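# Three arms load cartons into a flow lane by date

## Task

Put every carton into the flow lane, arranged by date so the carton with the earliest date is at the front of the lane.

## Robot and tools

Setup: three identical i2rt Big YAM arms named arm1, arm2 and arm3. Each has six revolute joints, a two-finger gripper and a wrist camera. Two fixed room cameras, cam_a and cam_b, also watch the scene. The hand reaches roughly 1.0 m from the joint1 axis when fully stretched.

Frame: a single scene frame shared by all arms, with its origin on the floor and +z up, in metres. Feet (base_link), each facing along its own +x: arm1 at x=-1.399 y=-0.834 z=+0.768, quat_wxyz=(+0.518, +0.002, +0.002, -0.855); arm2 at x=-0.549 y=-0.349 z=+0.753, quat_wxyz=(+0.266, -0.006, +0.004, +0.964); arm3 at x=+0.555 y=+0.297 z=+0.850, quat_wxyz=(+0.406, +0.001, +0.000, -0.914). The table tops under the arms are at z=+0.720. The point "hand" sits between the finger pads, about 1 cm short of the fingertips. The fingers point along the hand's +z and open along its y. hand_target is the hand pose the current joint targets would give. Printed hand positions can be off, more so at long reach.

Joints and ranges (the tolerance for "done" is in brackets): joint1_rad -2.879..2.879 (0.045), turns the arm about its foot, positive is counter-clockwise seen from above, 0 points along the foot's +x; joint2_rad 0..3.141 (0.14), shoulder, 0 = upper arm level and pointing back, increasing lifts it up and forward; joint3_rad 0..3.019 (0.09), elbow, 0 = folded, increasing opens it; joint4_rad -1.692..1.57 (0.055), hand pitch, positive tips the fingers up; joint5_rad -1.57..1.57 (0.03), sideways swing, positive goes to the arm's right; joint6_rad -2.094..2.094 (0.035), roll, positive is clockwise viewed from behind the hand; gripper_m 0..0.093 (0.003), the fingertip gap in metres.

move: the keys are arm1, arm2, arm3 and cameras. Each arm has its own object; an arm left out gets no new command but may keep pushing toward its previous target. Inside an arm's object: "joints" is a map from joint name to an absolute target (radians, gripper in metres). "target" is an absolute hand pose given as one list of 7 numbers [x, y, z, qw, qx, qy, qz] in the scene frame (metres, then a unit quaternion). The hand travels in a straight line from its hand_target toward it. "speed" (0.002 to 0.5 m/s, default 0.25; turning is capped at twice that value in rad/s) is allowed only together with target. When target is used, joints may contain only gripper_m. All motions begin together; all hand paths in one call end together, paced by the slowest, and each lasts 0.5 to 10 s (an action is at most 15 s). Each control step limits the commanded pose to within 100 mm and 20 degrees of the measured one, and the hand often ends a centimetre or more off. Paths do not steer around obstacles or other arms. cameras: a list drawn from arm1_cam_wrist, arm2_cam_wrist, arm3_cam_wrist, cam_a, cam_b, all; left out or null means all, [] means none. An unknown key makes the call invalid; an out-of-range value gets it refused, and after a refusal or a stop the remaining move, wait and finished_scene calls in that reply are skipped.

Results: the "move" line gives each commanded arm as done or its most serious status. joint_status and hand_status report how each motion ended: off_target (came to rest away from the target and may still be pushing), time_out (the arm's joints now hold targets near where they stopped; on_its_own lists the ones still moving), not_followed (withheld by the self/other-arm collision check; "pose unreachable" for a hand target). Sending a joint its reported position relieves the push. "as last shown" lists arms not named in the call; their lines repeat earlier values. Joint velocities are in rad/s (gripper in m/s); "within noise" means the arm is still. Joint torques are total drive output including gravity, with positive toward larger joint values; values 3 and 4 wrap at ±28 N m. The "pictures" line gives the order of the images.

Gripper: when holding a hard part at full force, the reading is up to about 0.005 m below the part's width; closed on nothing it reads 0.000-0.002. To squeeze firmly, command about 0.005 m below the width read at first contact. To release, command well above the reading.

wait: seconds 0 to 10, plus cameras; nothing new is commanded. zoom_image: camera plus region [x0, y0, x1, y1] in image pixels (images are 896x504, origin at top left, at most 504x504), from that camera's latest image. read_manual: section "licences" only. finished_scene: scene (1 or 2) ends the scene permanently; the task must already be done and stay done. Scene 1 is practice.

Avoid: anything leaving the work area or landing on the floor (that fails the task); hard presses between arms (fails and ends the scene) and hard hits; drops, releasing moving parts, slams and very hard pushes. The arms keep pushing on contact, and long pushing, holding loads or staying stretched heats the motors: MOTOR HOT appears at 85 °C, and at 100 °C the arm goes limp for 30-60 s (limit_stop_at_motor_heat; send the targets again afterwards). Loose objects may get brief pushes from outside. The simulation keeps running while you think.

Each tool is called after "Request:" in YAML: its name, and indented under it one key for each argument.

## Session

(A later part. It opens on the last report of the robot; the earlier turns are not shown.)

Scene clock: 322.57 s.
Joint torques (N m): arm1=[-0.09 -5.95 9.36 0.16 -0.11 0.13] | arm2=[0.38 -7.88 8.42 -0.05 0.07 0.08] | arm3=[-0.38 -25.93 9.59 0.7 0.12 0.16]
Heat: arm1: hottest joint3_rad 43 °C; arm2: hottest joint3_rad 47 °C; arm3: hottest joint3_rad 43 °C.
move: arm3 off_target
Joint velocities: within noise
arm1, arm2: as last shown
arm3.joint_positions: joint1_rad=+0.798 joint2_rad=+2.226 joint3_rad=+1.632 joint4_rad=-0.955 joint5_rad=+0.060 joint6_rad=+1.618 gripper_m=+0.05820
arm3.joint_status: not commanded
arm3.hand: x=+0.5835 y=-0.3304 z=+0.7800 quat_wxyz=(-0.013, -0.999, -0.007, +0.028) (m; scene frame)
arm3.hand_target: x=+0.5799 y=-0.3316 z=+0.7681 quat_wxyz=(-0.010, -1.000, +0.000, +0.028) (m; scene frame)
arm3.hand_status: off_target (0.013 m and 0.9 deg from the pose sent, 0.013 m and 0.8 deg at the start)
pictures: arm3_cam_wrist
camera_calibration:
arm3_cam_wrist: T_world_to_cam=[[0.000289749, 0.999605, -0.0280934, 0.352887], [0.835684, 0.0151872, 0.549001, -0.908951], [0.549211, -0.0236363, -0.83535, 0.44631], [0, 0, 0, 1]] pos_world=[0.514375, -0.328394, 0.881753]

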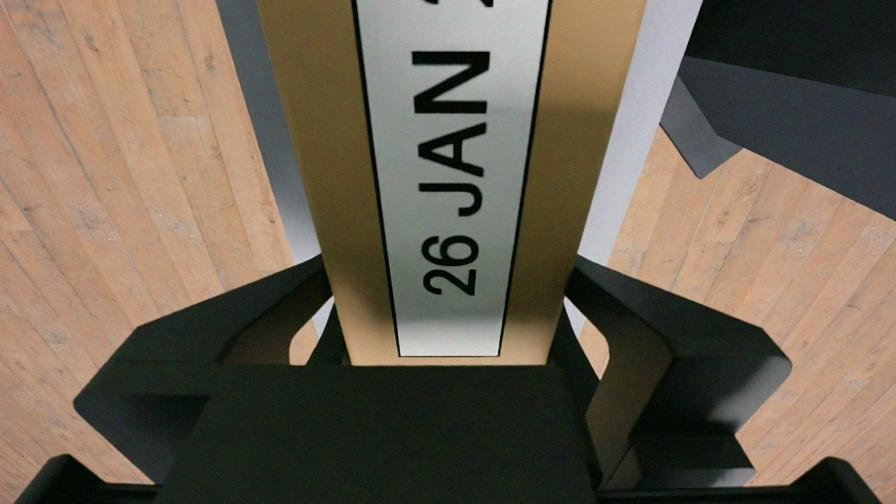

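Centered.

Request:
move:
  arm3: {"joints":{"gripper_m":0.075}}
  cameras: []

Request:
move:
  arm3: {"target":[0.57,-0.33,0.92,0,1,0,0],"speed":0.15}
  cameras: []

Request:
wait:
  seconds: 4
  cameras: ["arm3_cam_wrist","cam_b"]

Request:
zoom_image:
  camera: "cam_b"
  region: [310, 180, 550, 330]

Request:
zoom_image:
  camera: "cam_b"
  region: [400, 200, 530, 280]

Scene clock: 325.77 s.
Joint torques (N m): arm1=[-0.09 -5.95 9.35 0.16 -0.12 0.12] | arm2=[0.38 -7.94 8.43 -0.06 0.08 0.08] | arm3=[-0.32 -26.11 9.63 0.65 0.12 0.15]
Heat: arm1: hottest joint3_rad 43 °C; arm2: hottest joint3_rad 47 °C; arm3: hottest joint3_rad 42 °C.
move: arm3 done
Joint velocities: within noise
arm1.joint_positions: joint1_rad=+0.311 joint2_rad=+0.998 joint3_rad=+0.997 joint4_rad=-1.342 joint5_rad=+0.007 joint6_rad=-1.342 gripper_m=+0.09295
arm1.joint_status: not commanded
arm1.hand: x=-1.4535 y=-1.1417 z=+1.0116 quat_wxyz=(-0.001, -0.198, -0.974, +0.111) (m; scene frame)
arm1.hand_target: x=-1.4563 y=-1.1401 z=+1.0117 quat_wxyz=(-0.001, -0.206, -0.973, +0.107) (m; scene frame)
arm1.hand_status: not commanded
arm2: as last shown
arm3.joint_positions: joint1_rad=+0.798 joint2_rad=+2.226 joint3_rad=+1.632 joint4_rad=-0.954 joint5_rad=+0.060 joint6_rad=+1.619 gripper_m=+0.07482
arm3.joint_status: all done
arm3.hand: x=+0.5836 y=-0.3307 z=+0.7800 quat_wxyz=(-0.013, -0.999, -0.007, +0.028) (m; scene frame)
arm3.hand_target: x=+0.5799 y=-0.3316 z=+0.7681 quat_wxyz=(-0.010, -1.000, +0.000, +0.028) (m; scene frame)
arm3.hand_status: not commanded
pictures: none
No camera images: "cameras" was empty.

Scene clock: 327.57 s.
Joint torques (N m): arm1=[-0.09 -5.89 9.33 0.14 -0.11 0.12] | arm2=[0.38 -7.88 8.43 -0.05 0.08 0.09] | arm3=[-0.62 -26.81 13.81 -0.06 0.01 -0.04]
Heat: arm1: hottest joint3_rad 43 °C; arm2: hottest joint3_rad 47 °C; arm3: hottest joint3_rad 43 °C.
move: arm3 off_target
Joint velocities: within noise
arm1, arm2: as last shown
arm3.joint_positions: joint1_rad=+0.770 joint2_rad=+2.065 joint3_rad=+1.725 joint4_rad=-1.256 joint5_rad=+0.005 joint6_rad=+1.606 gripper_m=+0.07495
arm3.joint_status: not commanded
arm3.hand: x=+0.5752 y=-0.3175 z=+0.9089 quat_wxyz=(+0.012, -1.000, +0.000, +0.002) (m; scene frame)
arm3.hand_target: x=+0.5699 y=-0.3294 z=+0.9200 quat_wxyz=(+0.000, -1.000, +0.000, +0.000) (m; scene frame)
arm3.hand_status: off_target (0.018 m and 1.4 deg from the pose sent, 0.141 m and 3.7 deg at the start)
pictures: none
No camera images: "cameras" was empty.

Scene clock: 331.57 s.
Joint torques (N m): arm1=[-0.09 -6.01 9.35 0.16 -0.11 0.12] | arm2=[0.38 -7.82 8.42 -0.06 0.08 0.09] | arm3=[-0.67 -26.81 13.79 -0.08 0.02 -0.02]
Heat: arm1: hottest joint3_rad 43 °C; arm2: hottest joint3_rad 46 °C; arm3: hottest joint3_rad 43 °C.
Joint velocities: within noise
arm1.joint_positions: joint1_rad=+0.311 joint2_rad=+0.998 joint3_rad=+0.997 joint4_rad=-1.342 joint5_rad=+0.007 joint6_rad=-1.342 gripper_m=+0.09295
arm1.joint_status: not commanded
arm1.hand: x=-1.4535 y=-1.1417 z=+1.0116 quat_wxyz=(-0.001, -0.198, -0.974, +0.111) (m; scene frame)
arm1.hand_target: x=-1.4563 y=-1.1401 z=+1.0117 quat_wxyz=(-0.001, -0.206, -0.973, +0.107) (m; scene frame)
arm1.hand_status: not commanded
arm2.joint_positions: joint1_rad=-0.908 joint2_rad=+1.276 joint3_rad=+1.172 joint4_rad=-1.431 joint5_rad=-0.015 joint6_rad=+0.960 gripper_m=+0.09296
arm2.joint_status: not commanded
arm2.hand: x=-0.5978 y=+0.0158 z=+0.9755 quat_wxyz=(+0.001, +0.359, -0.933, -0.012) (m; scene frame)
arm2.hand_target: x=-0.5996 y=+0.0081 z=+0.9671 quat_wxyz=(+0.004, +0.358, -0.934, +0.003) (m; scene frame)
arm2.hand_status: not commanded
arm3.joint_positions: joint1_rad=+0.770 joint2_rad=+2.065 joint3_rad=+1.725 joint4_rad=-1.256 joint5_rad=+0.005 joint6_rad=+1.606 gripper_m=+0.07495
arm3.joint_status: not commanded
arm3.hand: x=+0.5752 y=-0.3175 z=+0.9089 quat_wxyz=(+0.012, -1.000, -0.001, +0.002) (m; scene frame)
arm3.hand_target: x=+0.5699 y=-0.3294 z=+0.9200 quat_wxyz=(+0.000, -1.000, +0.000, +0.000) (m; scene frame)
arm3.hand_status: off_target (0.018 m and 1.4 deg from the pose sent, 0.141 m and 3.7 deg at the start)
wait: 4.00 s; at rest by 0.27 s
pictures: arm3_cam_wrist, cam_b
camera_calibration:
arm3_cam_wrist: T_world_to_cam=[[0.0145399, 0.999653, 0.0219611, 0.289939], [0.805393, -0.0247248, 0.592226, -1.00754], [0.592563, 0.0090764, -0.805473, 0.517104], [0, 0, 0, 1]] pos_world=[0.50083, -0.319443, 1.00683]

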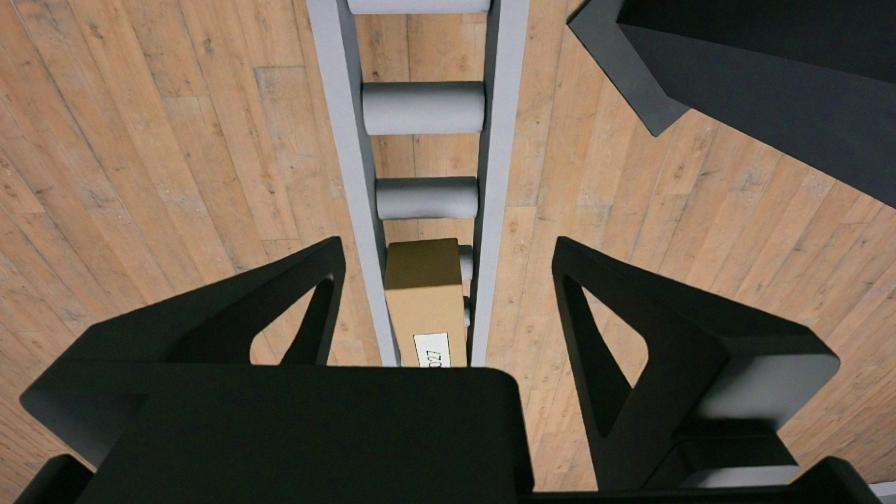

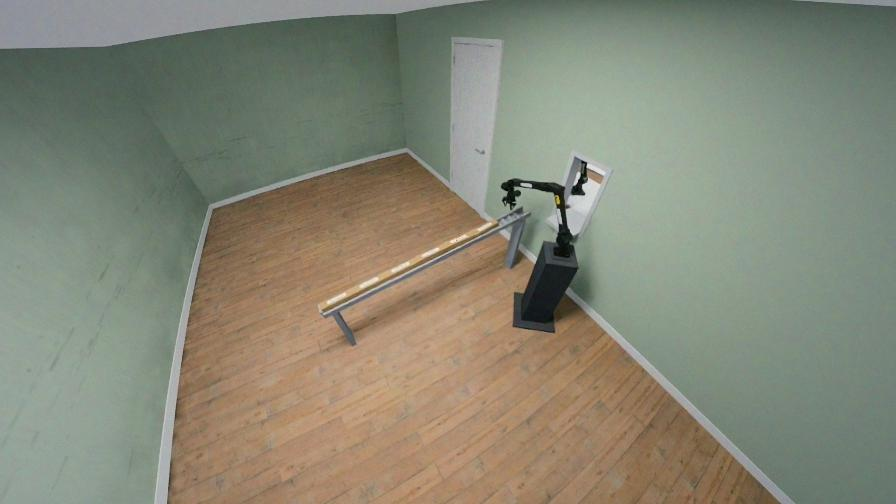

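Scaled by 2.100 from the camera's 896x504 image, which has a finer 1280x720 frame.

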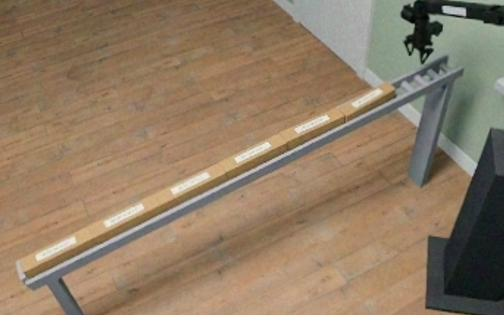

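Scaled by 3.877 from the camera's 896x504 image, which has a finer 1280x720 frame.

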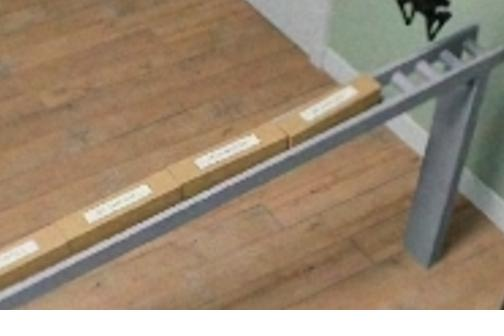

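Request:
wait:
  seconds: 2
  cameras: []

Request:
finished_scene:
  scene: 2

Scene clock: 335.03 s.
Joint torques (N m): arm1=[-0.03 -6.01 9.35 0.13 -0.12 0.12] | arm2=[0.38 -7.88 8.42 -0.05 0.08 0.09] | arm3=[-0.5 -26.81 13.83 -0.06 0.03 -0.03]
Heat: arm1: hottest joint3_rad 43 °C; arm2: hottest joint3_rad 46 °C; arm3: hottest joint3_rad 44 °C.
Joint velocities: within noise
arm1.joint_positions: joint1_rad=+0.311 joint2_rad=+0.998 joint3_rad=+0.997 joint4_rad=-1.342 joint5_rad=+0.007 joint6_rad=-1.342 gripper_m=+0.09295
arm1.joint_status: not commanded
arm1.hand: x=-1.4535 y=-1.1417 z=+1.0116 quat_wxyz=(-0.001, -0.198, -0.974, +0.111) (m; scene frame)
arm1.hand_target: x=-1.4563 y=-1.1401 z=+1.0117 quat_wxyz=(-0.001, -0.206, -0.973, +0.107) (m; scene frame)
arm1.hand_status: not commanded
arm2.joint_positions: joint1_rad=-0.908 joint2_rad=+1.276 joint3_rad=+1.172 joint4_rad=-1.431 joint5_rad=-0.015 joint6_rad=+0.960 gripper_m=+0.09296
arm2.joint_status: not commanded
arm2.hand: x=-0.5978 y=+0.0158 z=+0.9755 quat_wxyz=(+0.001, +0.359, -0.933, -0.012) (m; scene frame)
arm2.hand_target: x=-0.5996 y=+0.0081 z=+0.9671 quat_wxyz=(+0.004, +0.358, -0.934, +0.003) (m; scene frame)
arm2.hand_status: not commanded
arm3.joint_positions: joint1_rad=+0.770 joint2_rad=+2.065 joint3_rad=+1.725 joint4_rad=-1.256 joint5_rad=+0.005 joint6_rad=+1.606 gripper_m=+0.07495
arm3.joint_status: not commanded
arm3.hand: x=+0.5752 y=-0.3175 z=+0.9089 quat_wxyz=(+0.012, -1.000, -0.001, +0.002) (m; scene frame)
arm3.hand_target: x=+0.5699 y=-0.3294 z=+0.9200 quat_wxyz=(+0.000, -1.000, +0.000, +0.000) (m; scene frame)
arm3.hand_status: off_target (0.018 m and 1.4 deg from the pose sent, 0.141 m and 3.7 deg at the start)
wait: 2.00 s; at rest from the start
pictures: none
No camera images: "cameras" was empty.

The scene is finished: the task was done.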